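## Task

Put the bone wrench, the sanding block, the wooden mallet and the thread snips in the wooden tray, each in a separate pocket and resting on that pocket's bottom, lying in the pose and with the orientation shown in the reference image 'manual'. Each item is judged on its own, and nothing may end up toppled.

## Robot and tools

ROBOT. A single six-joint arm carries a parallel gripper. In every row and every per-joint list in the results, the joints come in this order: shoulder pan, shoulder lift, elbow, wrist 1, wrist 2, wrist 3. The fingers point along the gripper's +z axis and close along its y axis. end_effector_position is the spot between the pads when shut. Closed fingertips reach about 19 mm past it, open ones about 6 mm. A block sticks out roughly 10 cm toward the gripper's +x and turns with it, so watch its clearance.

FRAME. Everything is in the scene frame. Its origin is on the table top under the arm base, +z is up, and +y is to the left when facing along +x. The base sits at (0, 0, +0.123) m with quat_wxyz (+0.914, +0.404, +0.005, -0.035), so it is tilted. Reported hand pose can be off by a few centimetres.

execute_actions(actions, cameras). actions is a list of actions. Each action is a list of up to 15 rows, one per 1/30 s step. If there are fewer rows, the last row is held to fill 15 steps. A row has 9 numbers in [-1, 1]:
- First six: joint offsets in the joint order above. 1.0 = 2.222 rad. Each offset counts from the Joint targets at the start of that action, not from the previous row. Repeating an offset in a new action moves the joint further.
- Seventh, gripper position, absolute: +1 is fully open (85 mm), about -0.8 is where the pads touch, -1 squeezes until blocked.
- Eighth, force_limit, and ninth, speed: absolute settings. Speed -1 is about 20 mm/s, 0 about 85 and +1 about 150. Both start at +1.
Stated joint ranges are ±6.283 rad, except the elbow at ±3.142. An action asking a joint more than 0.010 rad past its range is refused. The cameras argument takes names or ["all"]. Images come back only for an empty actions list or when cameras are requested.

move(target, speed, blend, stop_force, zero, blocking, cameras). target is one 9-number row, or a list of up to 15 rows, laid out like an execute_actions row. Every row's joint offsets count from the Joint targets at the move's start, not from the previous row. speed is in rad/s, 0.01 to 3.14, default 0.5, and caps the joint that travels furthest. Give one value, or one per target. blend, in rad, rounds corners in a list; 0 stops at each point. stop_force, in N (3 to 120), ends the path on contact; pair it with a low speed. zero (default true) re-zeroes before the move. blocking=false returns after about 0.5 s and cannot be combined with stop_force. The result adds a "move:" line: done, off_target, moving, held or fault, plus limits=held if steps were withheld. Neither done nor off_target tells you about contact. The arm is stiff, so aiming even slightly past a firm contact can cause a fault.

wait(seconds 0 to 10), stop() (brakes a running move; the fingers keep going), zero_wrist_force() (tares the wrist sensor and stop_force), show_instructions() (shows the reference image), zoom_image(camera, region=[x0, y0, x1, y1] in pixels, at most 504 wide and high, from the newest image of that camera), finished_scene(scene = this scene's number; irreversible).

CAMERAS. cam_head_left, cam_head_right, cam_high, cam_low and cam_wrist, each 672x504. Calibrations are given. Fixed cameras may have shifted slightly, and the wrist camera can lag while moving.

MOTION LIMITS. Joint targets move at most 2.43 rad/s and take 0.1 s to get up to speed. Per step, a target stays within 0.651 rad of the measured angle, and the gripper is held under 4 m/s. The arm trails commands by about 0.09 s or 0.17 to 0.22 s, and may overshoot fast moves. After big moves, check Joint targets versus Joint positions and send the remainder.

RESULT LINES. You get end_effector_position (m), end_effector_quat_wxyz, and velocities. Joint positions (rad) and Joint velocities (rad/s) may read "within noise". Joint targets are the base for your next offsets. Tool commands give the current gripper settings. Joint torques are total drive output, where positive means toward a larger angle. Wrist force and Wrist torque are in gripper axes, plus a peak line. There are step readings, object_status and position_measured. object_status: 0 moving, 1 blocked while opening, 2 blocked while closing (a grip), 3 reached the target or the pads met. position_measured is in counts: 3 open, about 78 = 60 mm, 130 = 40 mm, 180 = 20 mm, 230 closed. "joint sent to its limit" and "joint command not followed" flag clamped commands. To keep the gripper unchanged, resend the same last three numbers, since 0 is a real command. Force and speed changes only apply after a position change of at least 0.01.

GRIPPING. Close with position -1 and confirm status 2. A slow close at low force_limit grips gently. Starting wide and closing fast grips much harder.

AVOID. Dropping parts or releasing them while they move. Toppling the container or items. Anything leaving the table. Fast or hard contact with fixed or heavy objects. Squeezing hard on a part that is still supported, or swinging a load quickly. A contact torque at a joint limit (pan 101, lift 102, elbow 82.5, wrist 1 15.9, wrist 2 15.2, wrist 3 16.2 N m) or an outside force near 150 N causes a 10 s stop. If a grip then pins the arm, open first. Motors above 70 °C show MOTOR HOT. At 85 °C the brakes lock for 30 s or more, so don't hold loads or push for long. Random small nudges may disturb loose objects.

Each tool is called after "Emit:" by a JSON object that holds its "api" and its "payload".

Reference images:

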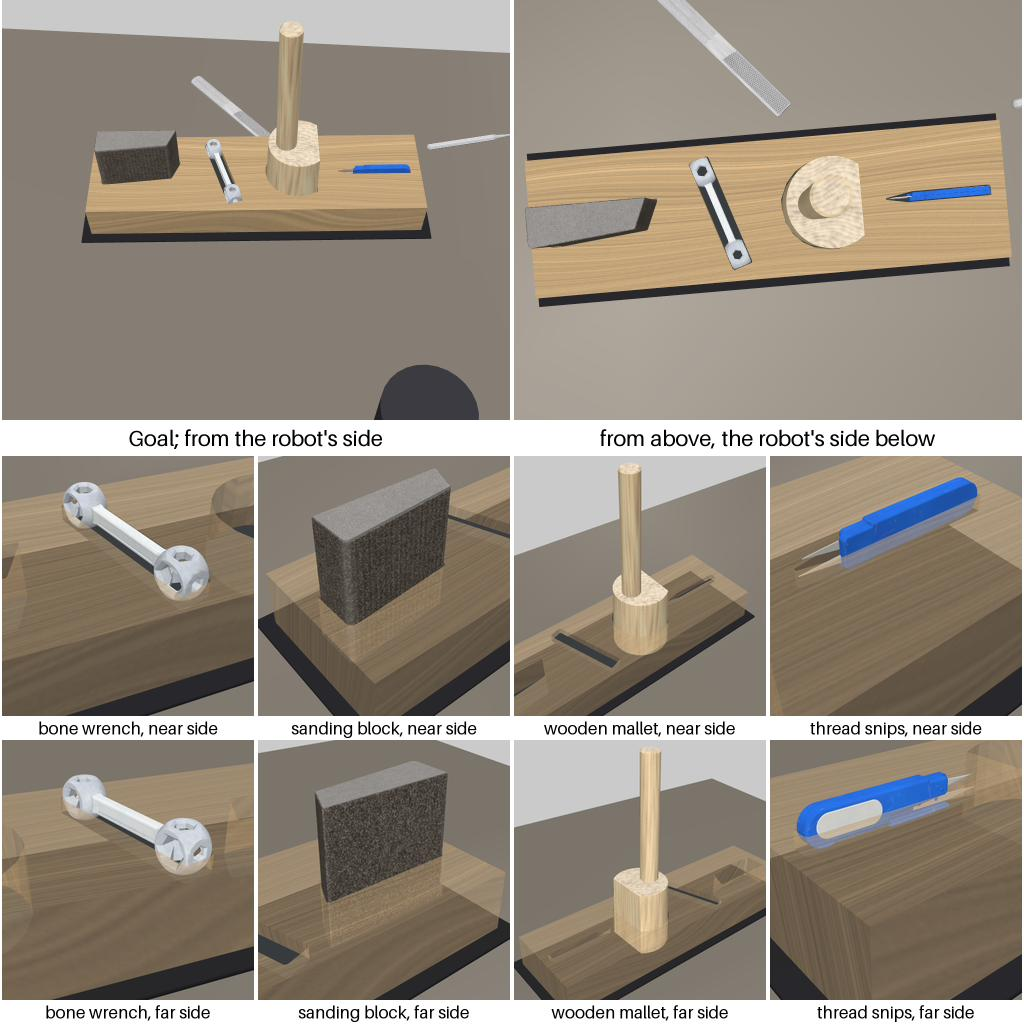

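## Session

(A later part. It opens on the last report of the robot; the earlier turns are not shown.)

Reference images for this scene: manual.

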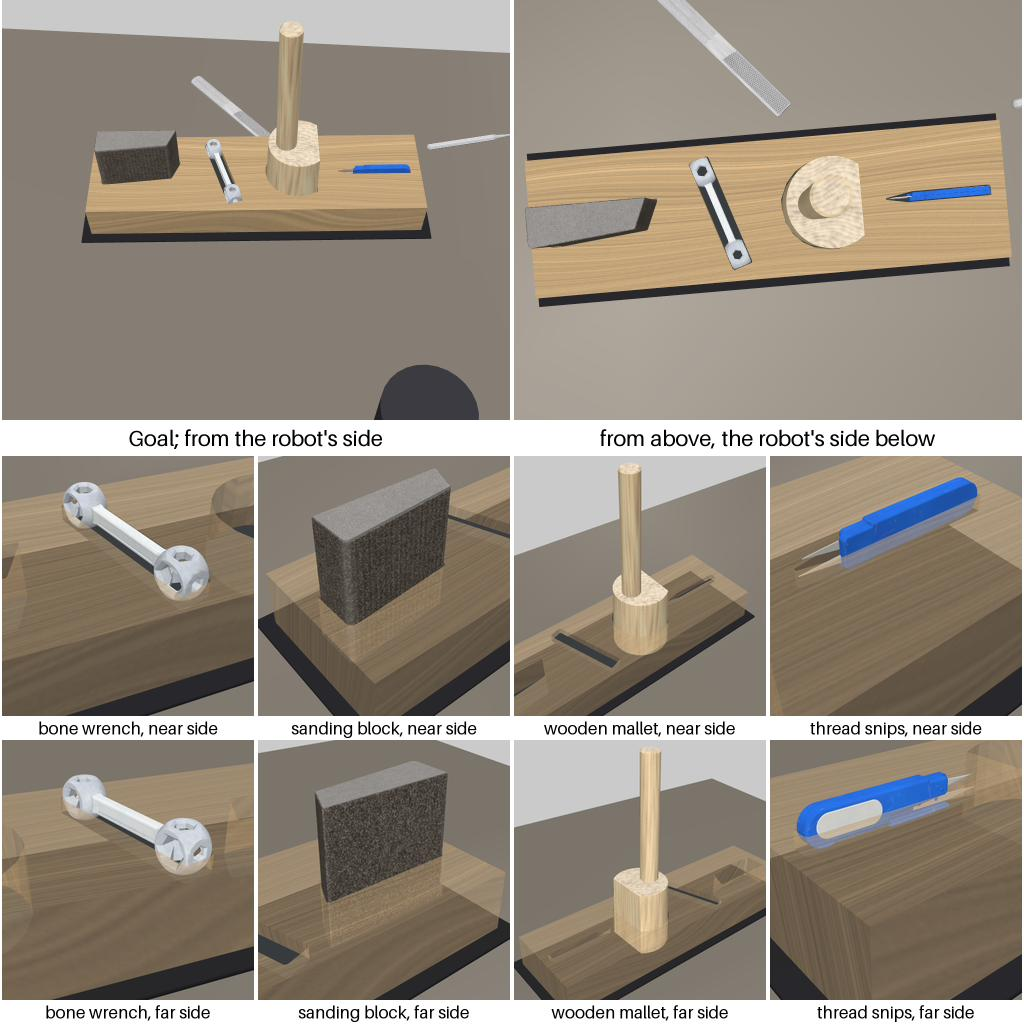

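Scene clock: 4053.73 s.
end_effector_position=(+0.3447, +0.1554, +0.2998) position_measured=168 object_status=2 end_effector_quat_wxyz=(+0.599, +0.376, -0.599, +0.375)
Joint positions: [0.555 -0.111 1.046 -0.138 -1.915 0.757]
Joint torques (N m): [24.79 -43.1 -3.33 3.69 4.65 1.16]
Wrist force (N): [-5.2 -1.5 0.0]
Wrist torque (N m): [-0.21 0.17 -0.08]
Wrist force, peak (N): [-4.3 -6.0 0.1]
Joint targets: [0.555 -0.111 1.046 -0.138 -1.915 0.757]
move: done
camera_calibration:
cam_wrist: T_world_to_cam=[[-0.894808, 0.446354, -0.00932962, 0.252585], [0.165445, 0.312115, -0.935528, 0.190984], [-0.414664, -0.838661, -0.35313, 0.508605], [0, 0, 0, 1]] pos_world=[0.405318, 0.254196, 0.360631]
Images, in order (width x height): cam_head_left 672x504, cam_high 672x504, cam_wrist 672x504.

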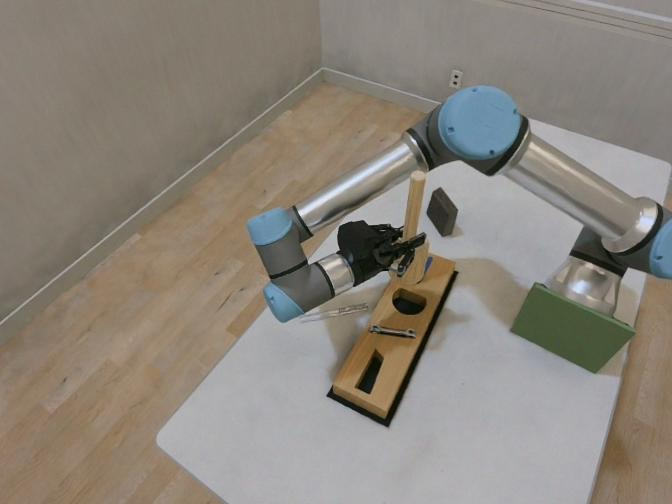

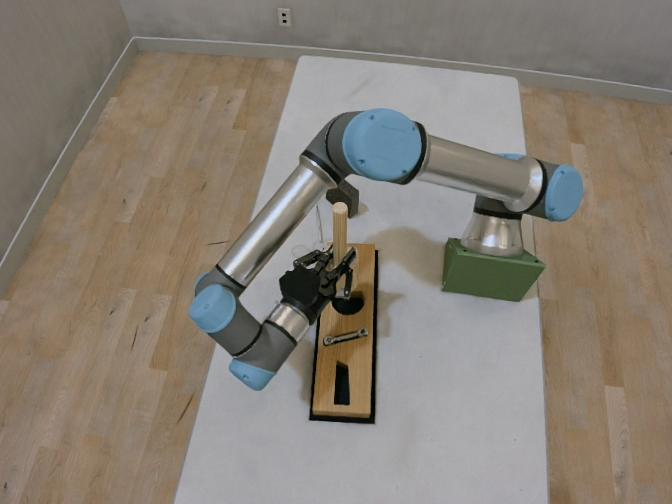

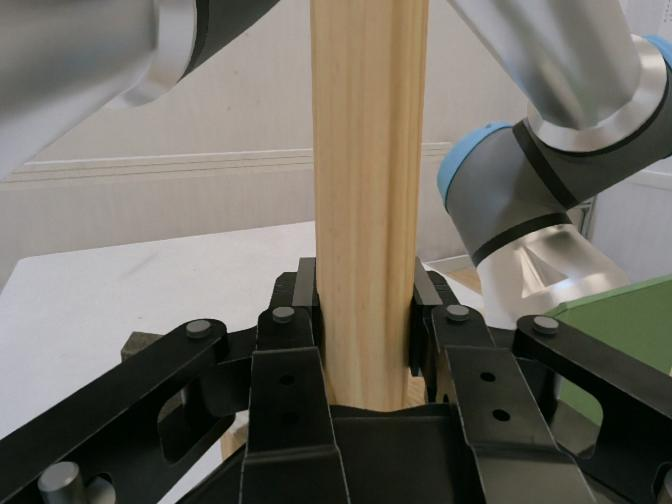

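Emit:
{"api": "move", "payload": {"target": [-0.0449,0.0256,0.0415,-0.0544,-0.0308,0.0354,-0.98,0.2,-1], "speed": 0.1, "cameras": ["cam_high","cam_head_left","cam_low"]}}

Emit:
{"api": "zoom_image", "payload": {"camera": "cam_head_left", "region": [370, 240, 450, 350]}}

Emit:
{"api": "zoom_image", "payload": {"camera": "cam_high", "region": [310, 230, 390, 340]}}

Emit:
{"api": "zoom_image", "payload": {"camera": "cam_low", "region": [330, 140, 520, 270]}}

Scene clock: 4097.93 s.
end_effector_position=(+0.3365, +0.1506, +0.2149) position_measured=168 object_status=2 end_effector_quat_wxyz=(+0.599, +0.375, -0.599, +0.375)
Joint positions: [0.455 -0.054 1.139 -0.259 -1.983 0.836]
Joint torques (N m): [57.55 -62.21 -18.14 6.38 5.14 -1.12]
Wrist force (N): [-4.9 -1.4 -0.4]
Wrist torque (N m): [-0.20 0.17 0.01]
Wrist force, peak (N): [-6.7 -1.2 -0.1]
Joint targets: [0.455 -0.054 1.138 -0.259 -1.983 0.836]
move: done
Images, in order (width x height): cam_head_left 672x504, cam_high 672x504, cam_low 672x504.

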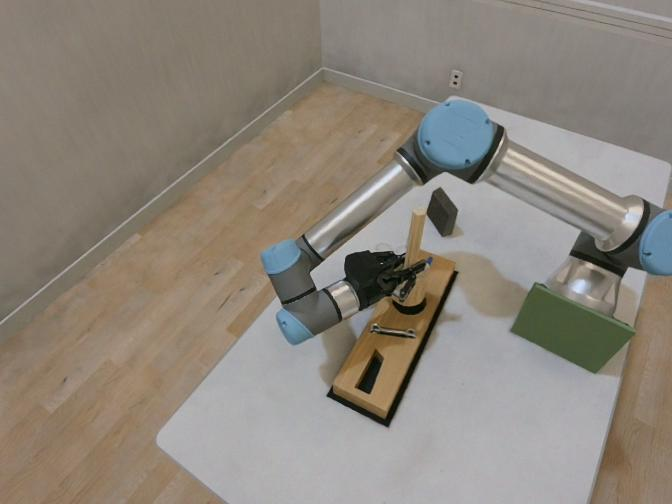

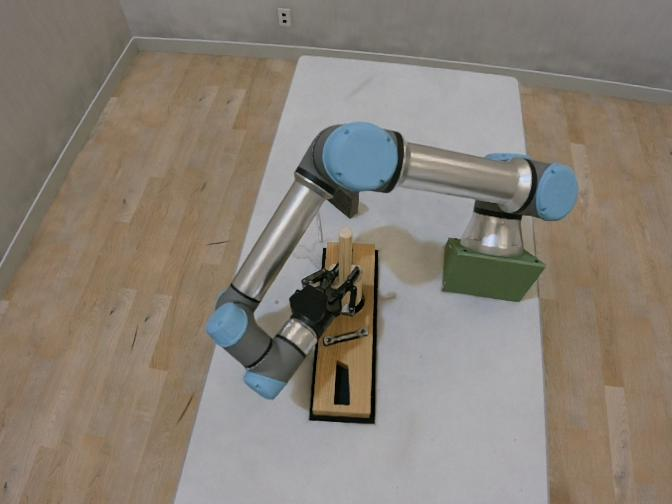

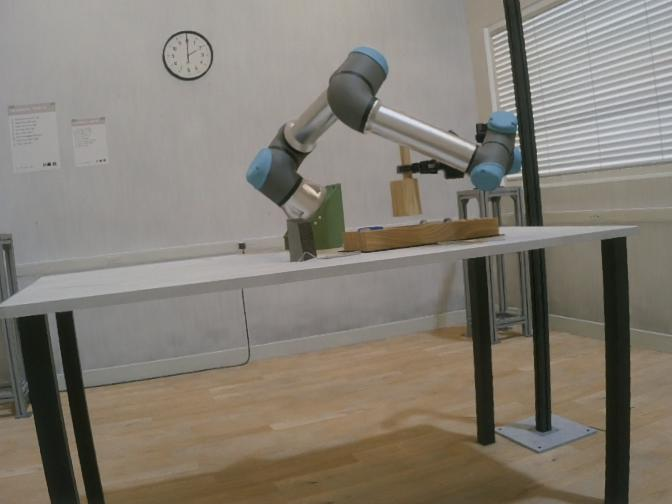

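Scaled by 4.582 from the camera's 672x504 image, which has a finer 960x720 frame.

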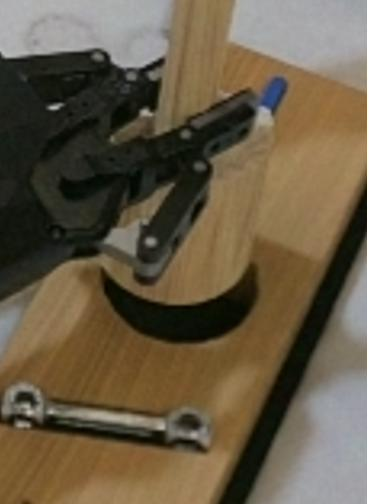

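Scaled by 4.582 from the camera's 672x504 image, which has a finer 960x720 frame.

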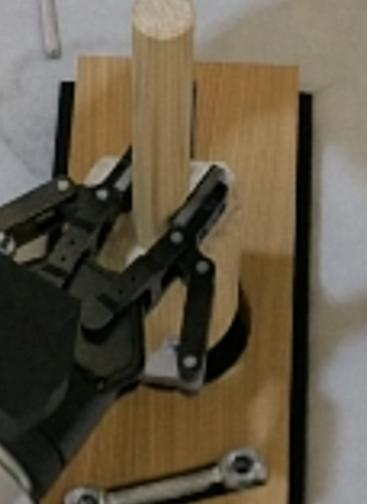

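Scaled by 2.653 from the camera's 672x504 image, which has a finer 960x720 frame.

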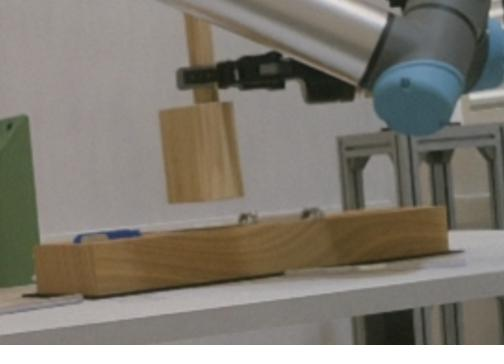

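Emit:
{"api": "move", "payload": {"target": [-0.0160,0.0088,0.0127,-0.0160,-0.0110,0.0129,-0.98,0.2,-1], "speed": 0.04, "stop_force": 10, "cameras": ["cam_high","cam_head_left","cam_head_right","cam_low"]}}

Emit:
{"api": "zoom_image", "payload": {"camera": "cam_head_left", "region": [370, 240, 450, 350]}}

Emit:
{"api": "zoom_image", "payload": {"camera": "cam_high", "region": [310, 230, 390, 340]}}

Emit:
{"api": "zoom_image", "payload": {"camera": "cam_low", "region": [330, 140, 520, 270]}}

Scene clock: 4132.27 s.
end_effector_position=(+0.3321, +0.1474, +0.1883) position_measured=168 object_status=2 end_effector_quat_wxyz=(+0.599, +0.375, -0.599, +0.375)
Joint positions: [0.42 -0.035 1.167 -0.294 -2.007 0.864]
Joint torques (N m): [56.43 -61.83 -17.29 5.94 5.38 -1.02]
Wrist force (N): [-5.4 -1.2 -0.3]
Wrist torque (N m): [-0.19 0.25 0.02]
Wrist force, peak (N): [-6.3 -1.1 -0.2]
Joint targets: [0.420 -0.035 1.167 -0.294 -2.007 0.864]
move: done
Images, in order (width x height): cam_head_left 672x504, cam_head_right 672x504, cam_high 672x504, cam_low 672x504.

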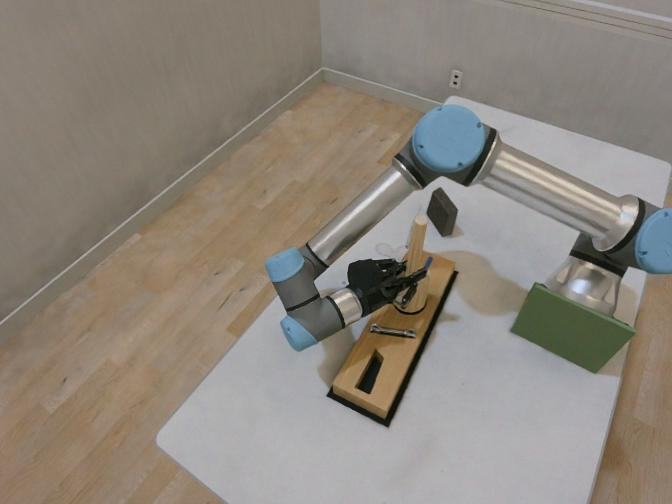

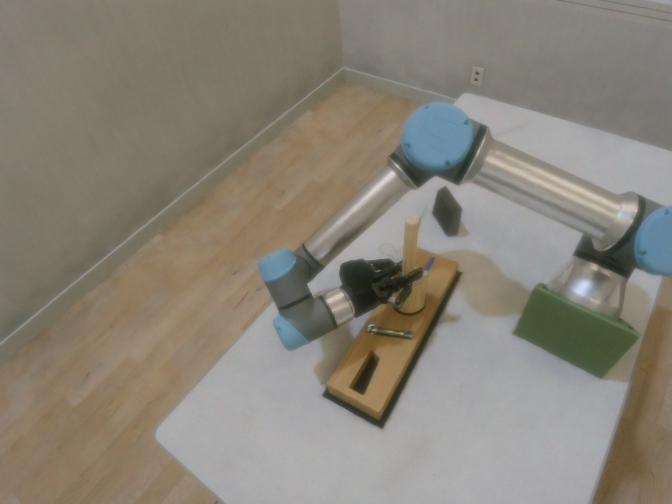

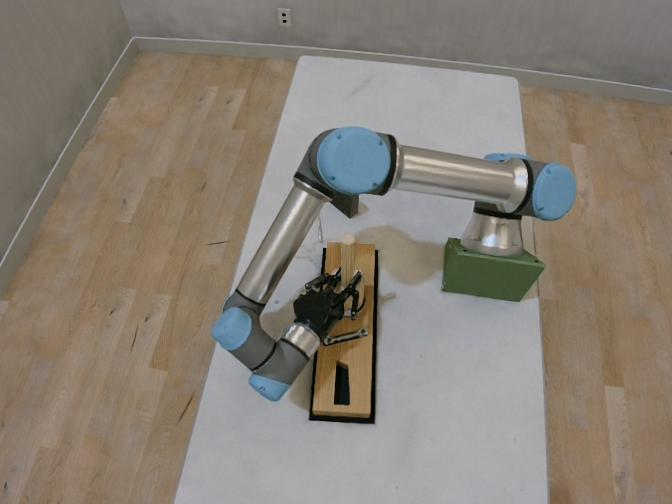

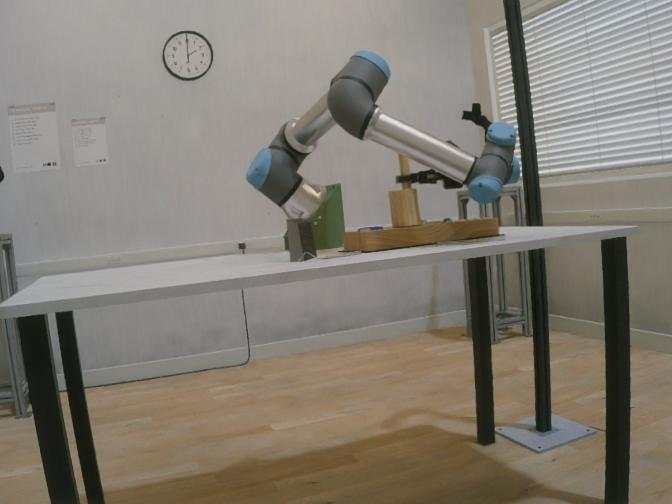

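Scaled by 4.582 from the camera's 672x504 image, which has a finer 960x720 frame.

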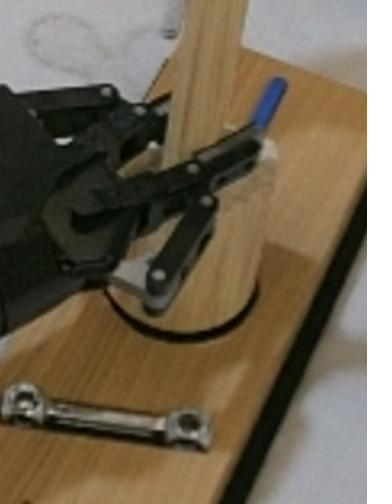

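Scaled by 4.582 from the camera's 672x504 image, which has a finer 960x720 frame.

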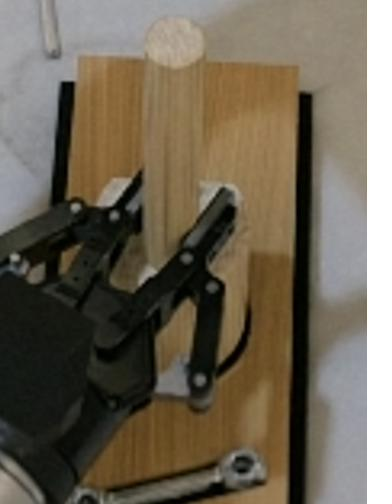

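Scaled by 2.653 from the camera's 672x504 image, which has a finer 960x720 frame.

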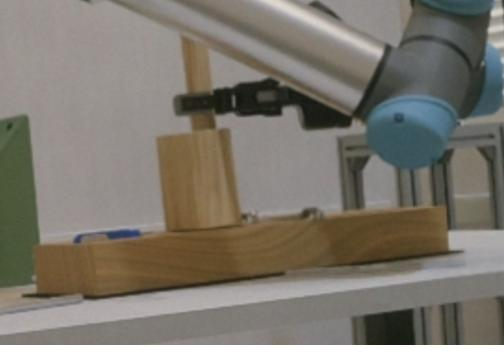

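Emit:
{"api": "zoom_image", "payload": {"camera": "cam_head_left", "region": [385, 280, 435, 320]}}

Emit:
{"api": "zoom_image", "payload": {"camera": "cam_high", "region": [325, 275, 375, 325]}}

Emit:
{"api": "zoom_image", "payload": {"camera": "cam_head_right", "region": [385, 280, 435, 320]}}

Scaled by 10.080 from the camera's 672x504 image, which has a finer 960x720 frame.

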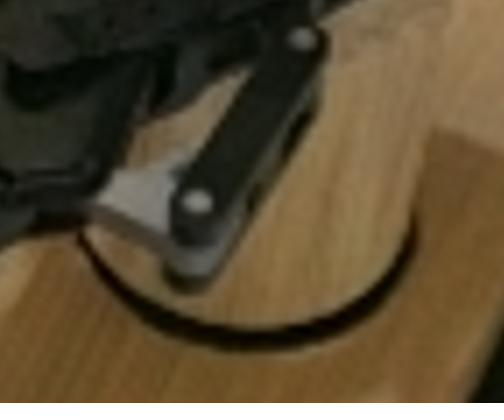

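Scaled by 10.080 from the camera's 672x504 image, which has a finer 960x720 frame.

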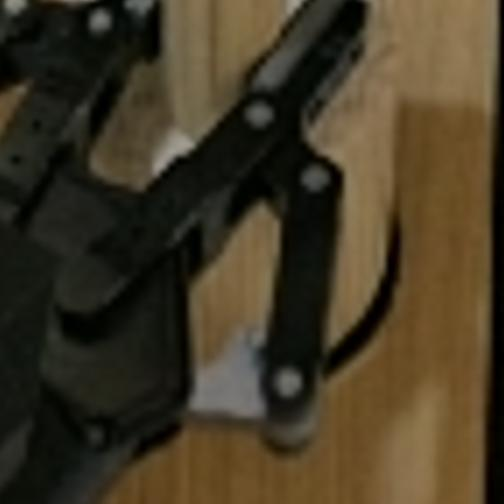

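Scaled by 10.080 from the camera's 672x504 image, which has a finer 960x720 frame.

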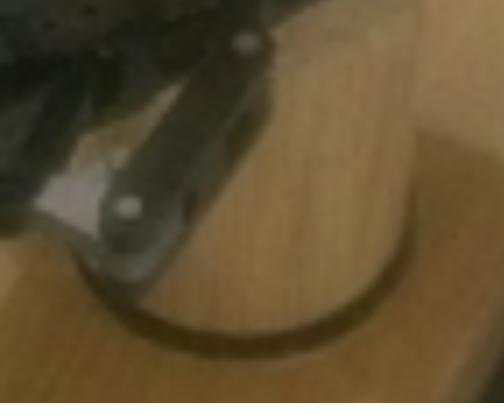

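Emit:
{"api": "move", "payload": {"target": [0.0010,-0.0004,0.0024,-0.0024,0.0007,-0.0009,-0.98,0.2,-1], "speed": 0.05, "cameras": ["cam_high","cam_head_left"]}}

Emit:
{"api": "zoom_image", "payload": {"camera": "cam_head_left", "region": [385, 280, 435, 320]}}

Emit:
{"api": "zoom_image", "payload": {"camera": "cam_high", "region": [325, 275, 375, 325]}}

Scene clock: 4234.40 s.
end_effector_position=(+0.3300, +0.1481, +0.1883) position_measured=168 object_status=2 end_effector_quat_wxyz=(+0.599, +0.375, -0.599, +0.375)
Joint positions: [0.422 -0.035 1.172 -0.3 -2.006 0.862]
Joint torques (N m): [52.82 -60.98 -5.59 1.85 5.16 -0.72]
Wrist force (N): [-5.4 -1.2 -0.4]
Wrist torque (N m): [-0.19 0.24 0.02]
Wrist force, peak (N): [-5.6 -1.1 -0.3]
Joint targets: [0.422 -0.035 1.172 -0.300 -2.006 0.862]
move: done
Images, in order (width x height): cam_head_left 672x504, cam_high 672x504.

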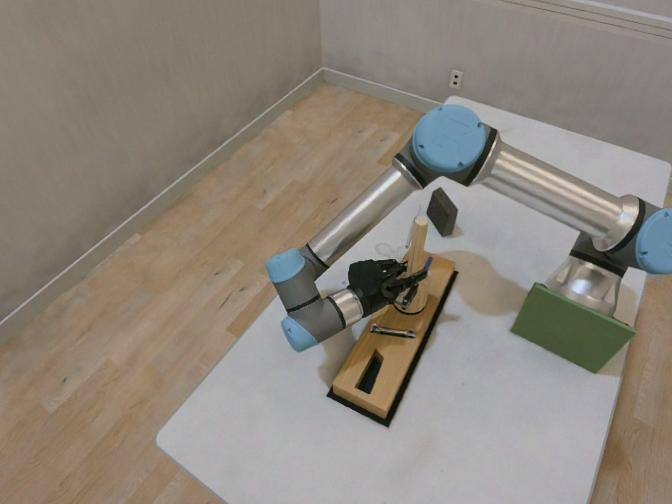

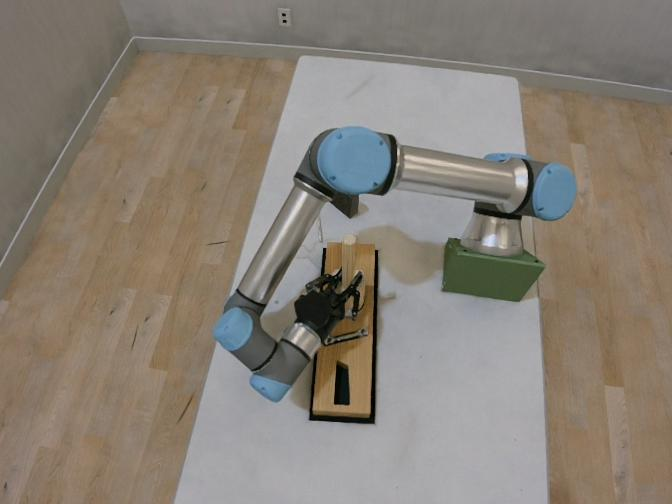

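Scaled by 10.080 from the camera's 672x504 image, which has a finer 960x720 frame.

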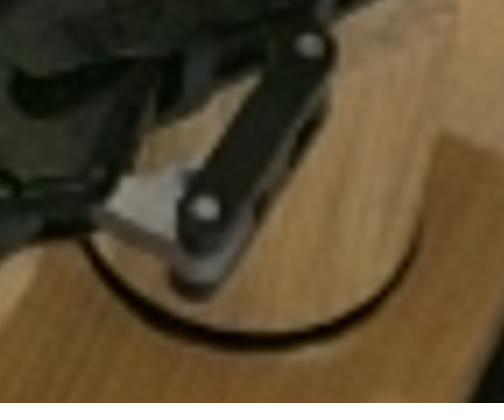

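Scaled by 10.080 from the camera's 672x504 image, which has a finer 960x720 frame.

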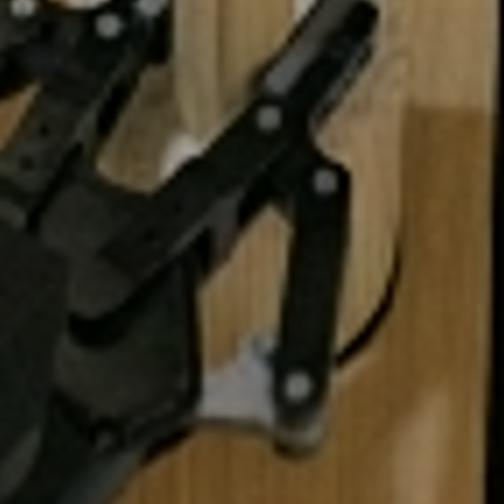

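Emit:
{"api": "execute_actions", "payload": {"actions": [], "cameras": ["cam_low"]}}

Emit:
{"api": "zoom_image", "payload": {"camera": "cam_low", "region": [375, 185, 445, 255]}}

Scene clock: 4258.60 s.
end_effector_position=(+0.3300, +0.1481, +0.1883) position_measured=168 object_status=2 end_effector_quat_wxyz=(+0.599, +0.375, -0.599, +0.375)
Joint positions: [0.422 -0.035 1.172 -0.3 -2.006 0.862]
Joint velocities: within noise
Joint torques (N m): [19.72 -46.45 -16.03 5.38 0.32 1.2]
Wrist force (N): [-5.3 -1.2 -0.1]
Wrist torque (N m): [-0.19 0.24 0.02]
Wrist force, peak (N): [-5.6 -1.2 -0.2]
Joint targets: [0.422 -0.035 1.172 -0.300 -2.006 0.862]
Tool commands: gripper/position=-0.98 gripper/force_limit=+0.2 gripper/speed=-1.0
Images, in order (width x height): cam_low 672x504.

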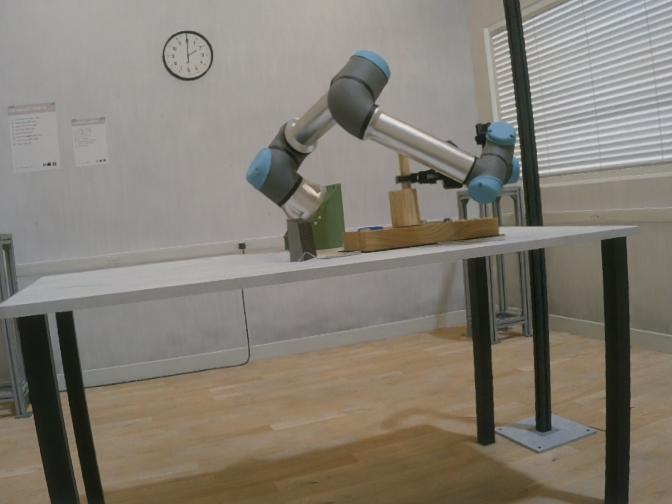

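Scaled by 7.200 from the camera's 672x504 image, which has a finer 960x720 frame.

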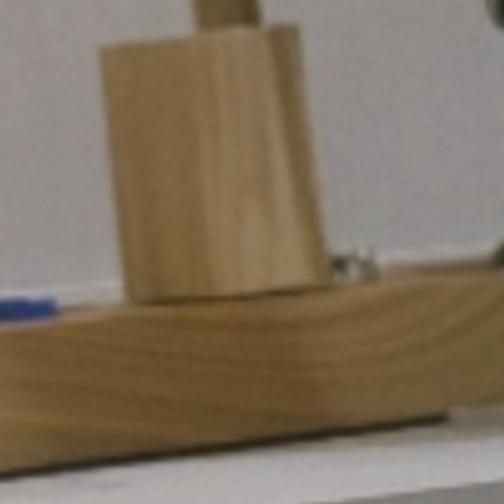

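Emit:
{"api": "zoom_image", "payload": {"camera": "cam_low", "region": [270, 200, 340, 270]}}

Emit:
{"api": "execute_actions", "payload": {"actions": [], "cameras": ["cam_head_left"]}}

Emit:
{"api": "zoom_image", "payload": {"camera": "cam_head_left", "region": [395, 180, 475, 280]}}

Scaled by 7.200 from the camera's 672x504 image, which has a finer 960x720 frame.

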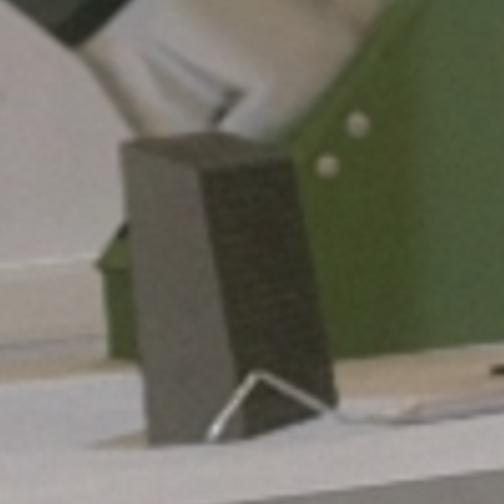

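Scene clock: 4353.40 s.
end_effector_position=(+0.3300, +0.1481, +0.1883) position_measured=168 object_status=2 end_effector_quat_wxyz=(+0.599, +0.375, -0.599, +0.375)
Joint positions: [0.422 -0.035 1.172 -0.3 -2.006 0.862]
Joint velocities: within noise
Joint torques (N m): [18.61 -31.39 -14.76 5.3 0.31 1.35]
Wrist force (N): [-5.2 -1.3 -0.1]
Wrist torque (N m): [-0.20 0.22 0.01]
Wrist force, peak (N): [-5.5 -1.3 -0.2]
Joint targets: [0.422 -0.035 1.172 -0.300 -2.006 0.862]
Tool commands: gripper/position=-0.98 gripper/force_limit=+0.2 gripper/speed=-1.0
Images, in order (width x height): cam_head_left 672x504.

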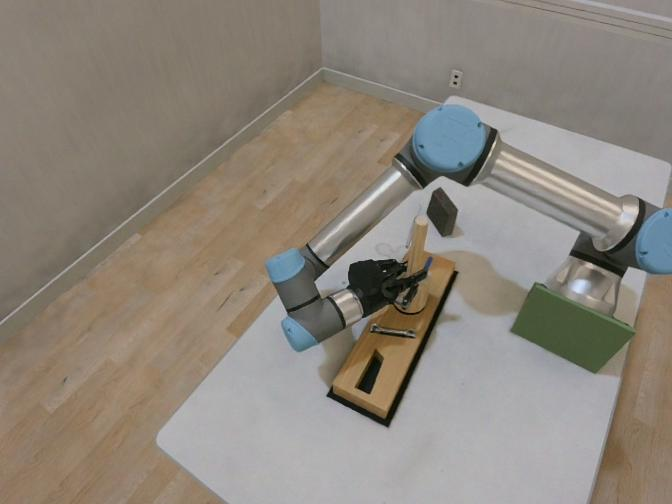

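Scaled by 5.040 from the camera's 672x504 image, which has a finer 960x720 frame.

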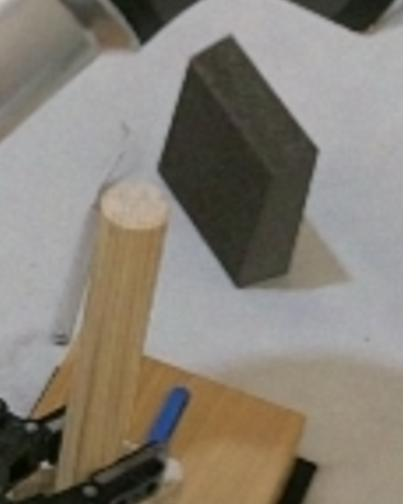

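Emit:
{"api": "move", "payload": {"target": [0.00144,0.00585,-0.00189,0.00104,0.00711,0.02156,-0.98,0.2,-1], "speed": 0.05, "cameras": ["cam_high","cam_head_left","cam_low"]}}

Emit:
{"api": "zoom_image", "payload": {"camera": "cam_head_left", "region": [385, 280, 435, 320]}}

Emit:
{"api": "zoom_image", "payload": {"camera": "cam_high", "region": [325, 275, 375, 325]}}

Emit:
{"api": "zoom_image", "payload": {"camera": "cam_low", "region": [375, 185, 445, 255]}}

Scene clock: 4426.17 s.
end_effector_position=(+0.3255, +0.1529, +0.1887) position_measured=168 object_status=2 end_effector_quat_wxyz=(+0.596, +0.358, -0.602, +0.392) end_effector_velocity=(+0.000, +0.000, +0.000) end_effector_angular_velocity=(+0.002, +0.005, -0.002)
Joint positions: [0.425 -0.022 1.168 -0.297 -1.99 0.911]
Joint velocities: [-0.001 0 0 0 0.001 -0.005]
Joint torques (N m): [53.65 -30.57 -16.02 6.4 3.46 -0.98]
Wrist force (N): [-5.5 -1.0 -0.2]
Wrist torque (N m): [-0.19 0.26 0.02]
Wrist force, peak (N): [-5.6 -1.3 -0.1]
Joint targets: [0.425 -0.022 1.168 -0.297 -1.990 0.910]
move: done
Images, in order (width x height): cam_head_left 672x504, cam_high 672x504, cam_low 672x504.

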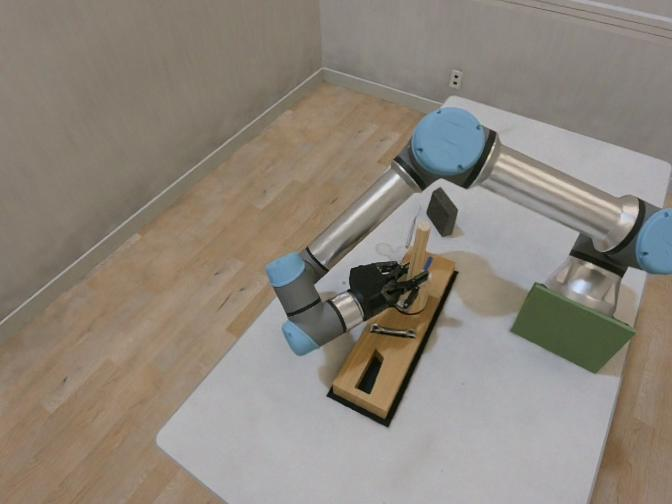

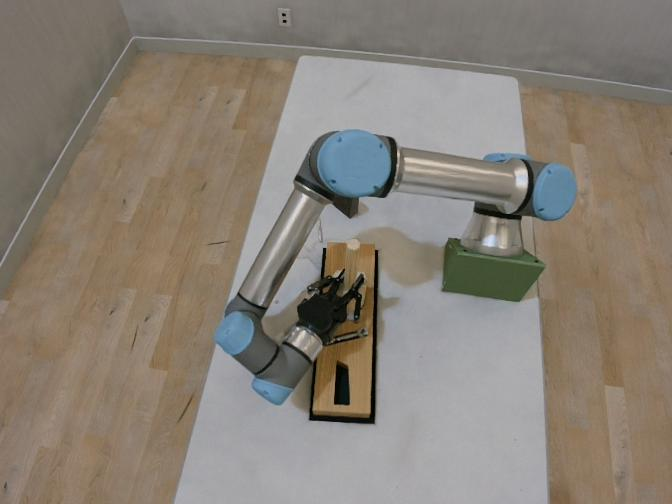

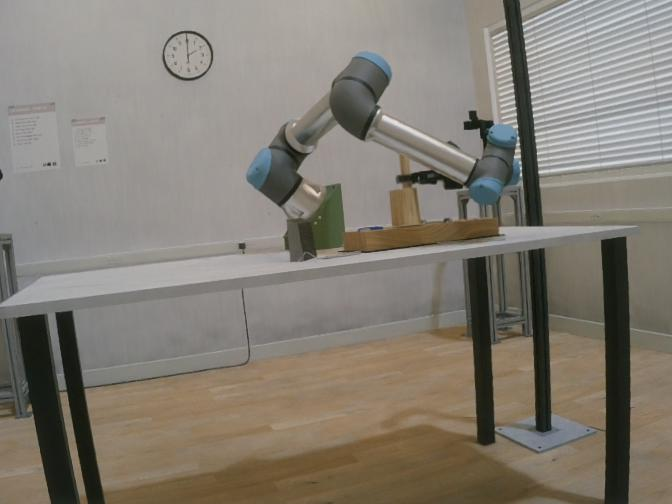

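Scaled by 10.080 from the camera's 672x504 image, which has a finer 960x720 frame.

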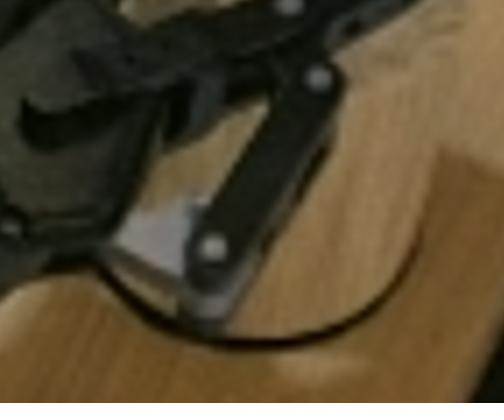

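Scaled by 10.080 from the camera's 672x504 image, which has a finer 960x720 frame.

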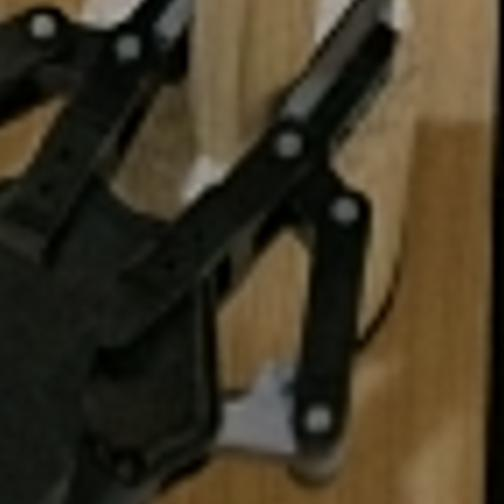

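Scaled by 7.200 from the camera's 672x504 image, which has a finer 960x720 frame.

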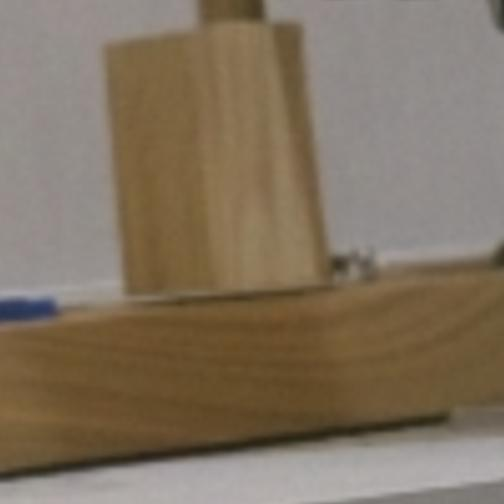

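Emit:
{"api": "move", "payload": {"target": [-0.01841, 0.01679, -0.00122, -0.00891, -0.0122, 0.01526, -0.98, 0.2, -1], "speed": 0.013, "stop_force": 7, "cameras": []}}

Scene clock: 4494.53 s.
end_effector_position=(+0.3257, +0.1528, +0.1850) position_measured=168 object_status=2 end_effector_quat_wxyz=(+0.596, +0.358, -0.602, +0.392)
Joint positions: [0.42 -0.018 1.168 -0.3 -1.993 0.915]
Joint torques (N m): [53.02 -58.98 1.43 4.03 2.96 -0.93]
Wrist force (N): [1.3 -1.4 -2.2]
Wrist torque (N m): [-0.18 0.20 0.04]
Wrist force, peak (N): [7.9 -2.1 -4.1]
Joint targets: [0.420 -0.018 1.168 -0.300 -1.993 0.915]
move: contact; the shoulder pan is farthest, 0.036 rad from its target
No camera images: "cameras" was empty.

Emit:
{"api": "wait", "payload": {"seconds": 0.1, "cameras": ["cam_head_left", "cam_high", "cam_low"]}}

Emit:
{"api": "zoom_image", "payload": {"camera": "cam_head_left", "region": [385, 280, 435, 320]}}

Emit:
{"api": "zoom_image", "payload": {"camera": "cam_high", "region": [325, 275, 375, 325]}}

Emit:
{"api": "zoom_image", "payload": {"camera": "cam_low", "region": [350, 190, 420, 260]}}

Scene clock: 4500.67 s.
end_effector_position=(+0.3257, +0.1528, +0.1850) position_measured=168 object_status=2 end_effector_quat_wxyz=(+0.596, +0.358, -0.602, +0.392)
Joint positions: [0.42 -0.018 1.168 -0.3 -1.993 0.915]
Joint torques (N m): [53.97 -58.66 1.05 4.13 2.95 -0.9]
Wrist force (N): [2.0 -1.4 -2.1]
Wrist torque (N m): [-0.18 0.15 0.03]
Wrist force, peak (N): [2.5 -1.5 -2.3]
Joint targets: [0.420 -0.018 1.168 -0.300 -1.993 0.915]
Tool commands: gripper/position=-0.98 gripper/force_limit=+0.2 gripper/speed=-1.0
wait: 0.10 s; at rest from the start
Images, in order (width x height): cam_head_left 672x504, cam_high 672x504, cam_low 672x504.

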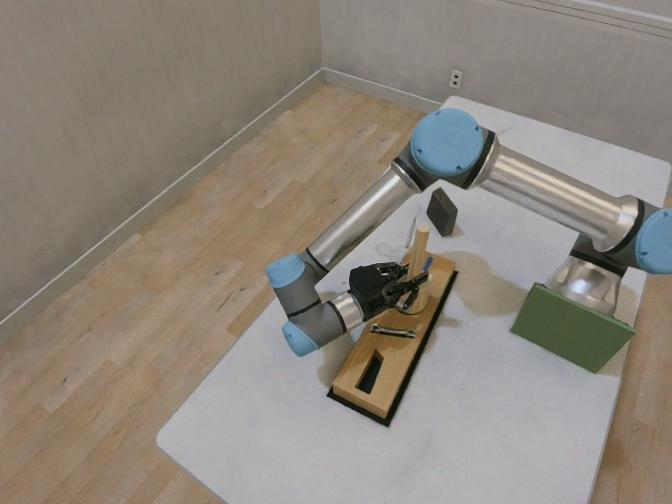

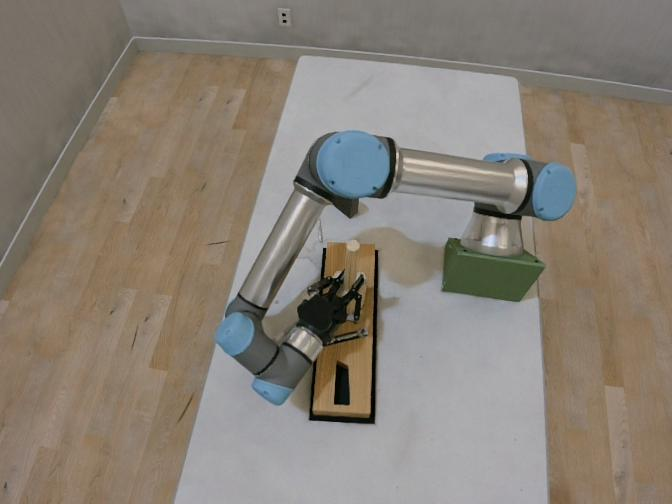

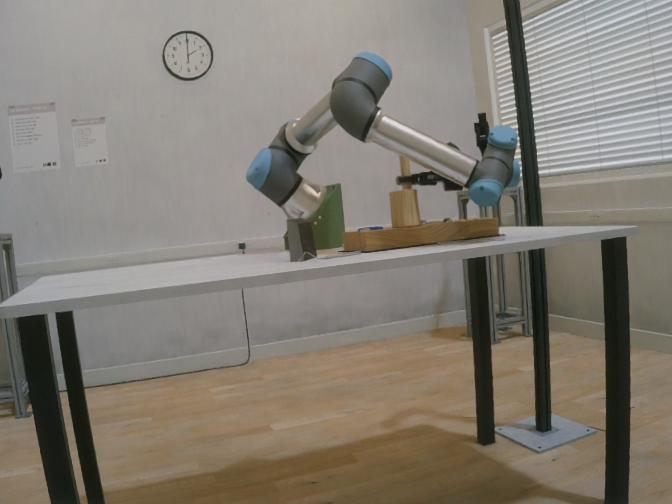

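Scaled by 10.080 from the camera's 672x504 image, which has a finer 960x720 frame.

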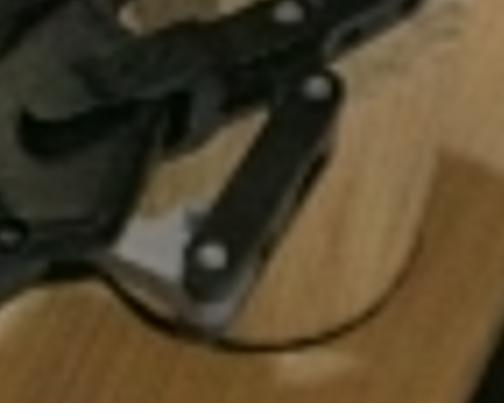

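Scaled by 10.080 from the camera's 672x504 image, which has a finer 960x720 frame.

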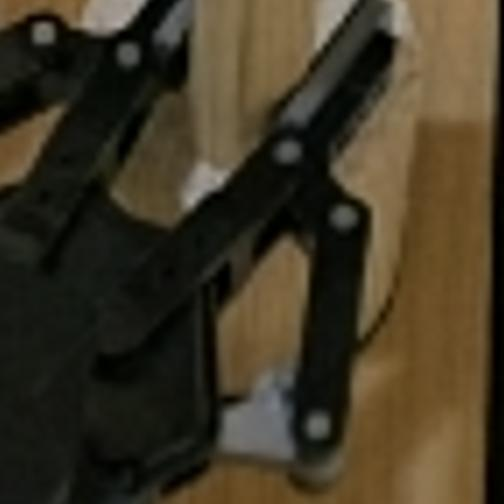

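Scaled by 7.200 from the camera's 672x504 image, which has a finer 960x720 frame.

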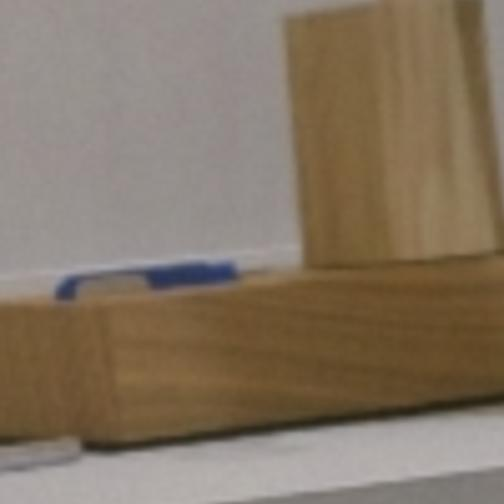

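Emit:
{"api": "move", "payload": {"target": [0.00153, -0.0014, 0.0001, 0.00074, 0.00101, -0.00127, -0.98, 0.2, -1], "speed": 0.05, "cameras": []}}

Emit:
{"api": "wait", "payload": {"seconds": 0.2, "cameras": []}}

Scene clock: 4521.50 s.
end_effector_position=(+0.3256, +0.1528, +0.1875) position_measured=168 object_status=2 end_effector_quat_wxyz=(+0.596, +0.358, -0.602, +0.392)
Joint positions: [0.424 -0.021 1.168 -0.298 -1.991 0.912]
Joint torques (N m): [52.3 -57.4 1 6.35 4.87 -0.47]
Wrist force (N): [-5.6 -1.0 -0.3]
Wrist torque (N m): [-0.20 0.26 0.01]
Wrist force, peak (N): [-5.7 -1.1 -0.2]
Joint targets: [0.423 -0.021 1.168 -0.298 -1.991 0.912]
move: done
No camera images: "cameras" was empty.

Scene clock: 4521.70 s.
end_effector_position=(+0.3256, +0.1528, +0.1875) position_measured=168 object_status=2 end_effector_quat_wxyz=(+0.596, +0.358, -0.602, +0.392)
Joint positions: [0.424 -0.021 1.168 -0.298 -1.991 0.912]
Joint torques (N m): [47.77 -53.36 0.03 5.94 4.37 0.49]
Wrist force (N): [-5.5 -1.1 -0.1]
Wrist torque (N m): [-0.20 0.25 0.01]
Wrist force, peak (N): [-5.5 -1.1 -0.1]
Joint targets: [0.423 -0.021 1.168 -0.298 -1.991 0.912]
Tool commands: gripper/position=-0.98 gripper/force_limit=+0.2 gripper/speed=-1.0
wait: 0.20 s; at rest by 0.17 s
No camera images: "cameras" was empty.

Emit:
{"api": "move", "payload": {"target": [[0.00062, 0.0012, -0.00172, 0.00031, 0.00043, -0.00051, -0.98, 0.2, -1], [-0.01778, 0.018, -0.00293, -0.0086, -0.01175, 0.01476, -0.98, 0.2, -1]], "speed": 0.014, "stop_force": 7, "cameras": []}}

Emit:
{"api": "wait", "payload": {"seconds": 0.2, "cameras": []}}

Scene clock: 4557.73 s.
end_effector_position=(+0.3254, +0.1540, +0.1574) position_measured=168 object_status=2 end_effector_quat_wxyz=(+0.596, +0.359, -0.602, +0.392)
Joint positions: [0.384 0.019 1.161 -0.317 -2.017 0.945]
Joint torques (N m): [42.47 -42.3 -15.33 3.4 3.68 -0.93]
Wrist force (N): [-5.6 -0.8 0.0]
Wrist torque (N m): [-0.15 0.28 0.01]
Wrist force, peak (N): [-6.0 -1.0 -0.2]
Joint targets: [0.384 0.019 1.161 -0.317 -2.017 0.945]
move: done
No camera images: "cameras" was empty.

Scene clock: 4557.93 s.
end_effector_position=(+0.3254, +0.1540, +0.1574) position_measured=168 object_status=2 end_effector_quat_wxyz=(+0.596, +0.359, -0.602, +0.392)
Joint positions: [0.384 0.019 1.161 -0.317 -2.017 0.945]
Joint torques (N m): [50.53 -50.43 -14.52 4.45 4.99 -1.01]
Wrist force (N): [-5.7 -0.9 -0.1]
Wrist torque (N m): [-0.16 0.29 0.01]
Wrist force, peak (N): [-5.7 -1.2 -0.1]
Joint targets: [0.384 0.019 1.161 -0.317 -2.017 0.945]
Tool commands: gripper/position=-0.98 gripper/force_limit=+0.2 gripper/speed=-1.0
wait: 0.20 s; at rest by 0.17 s
No camera images: "cameras" was empty.


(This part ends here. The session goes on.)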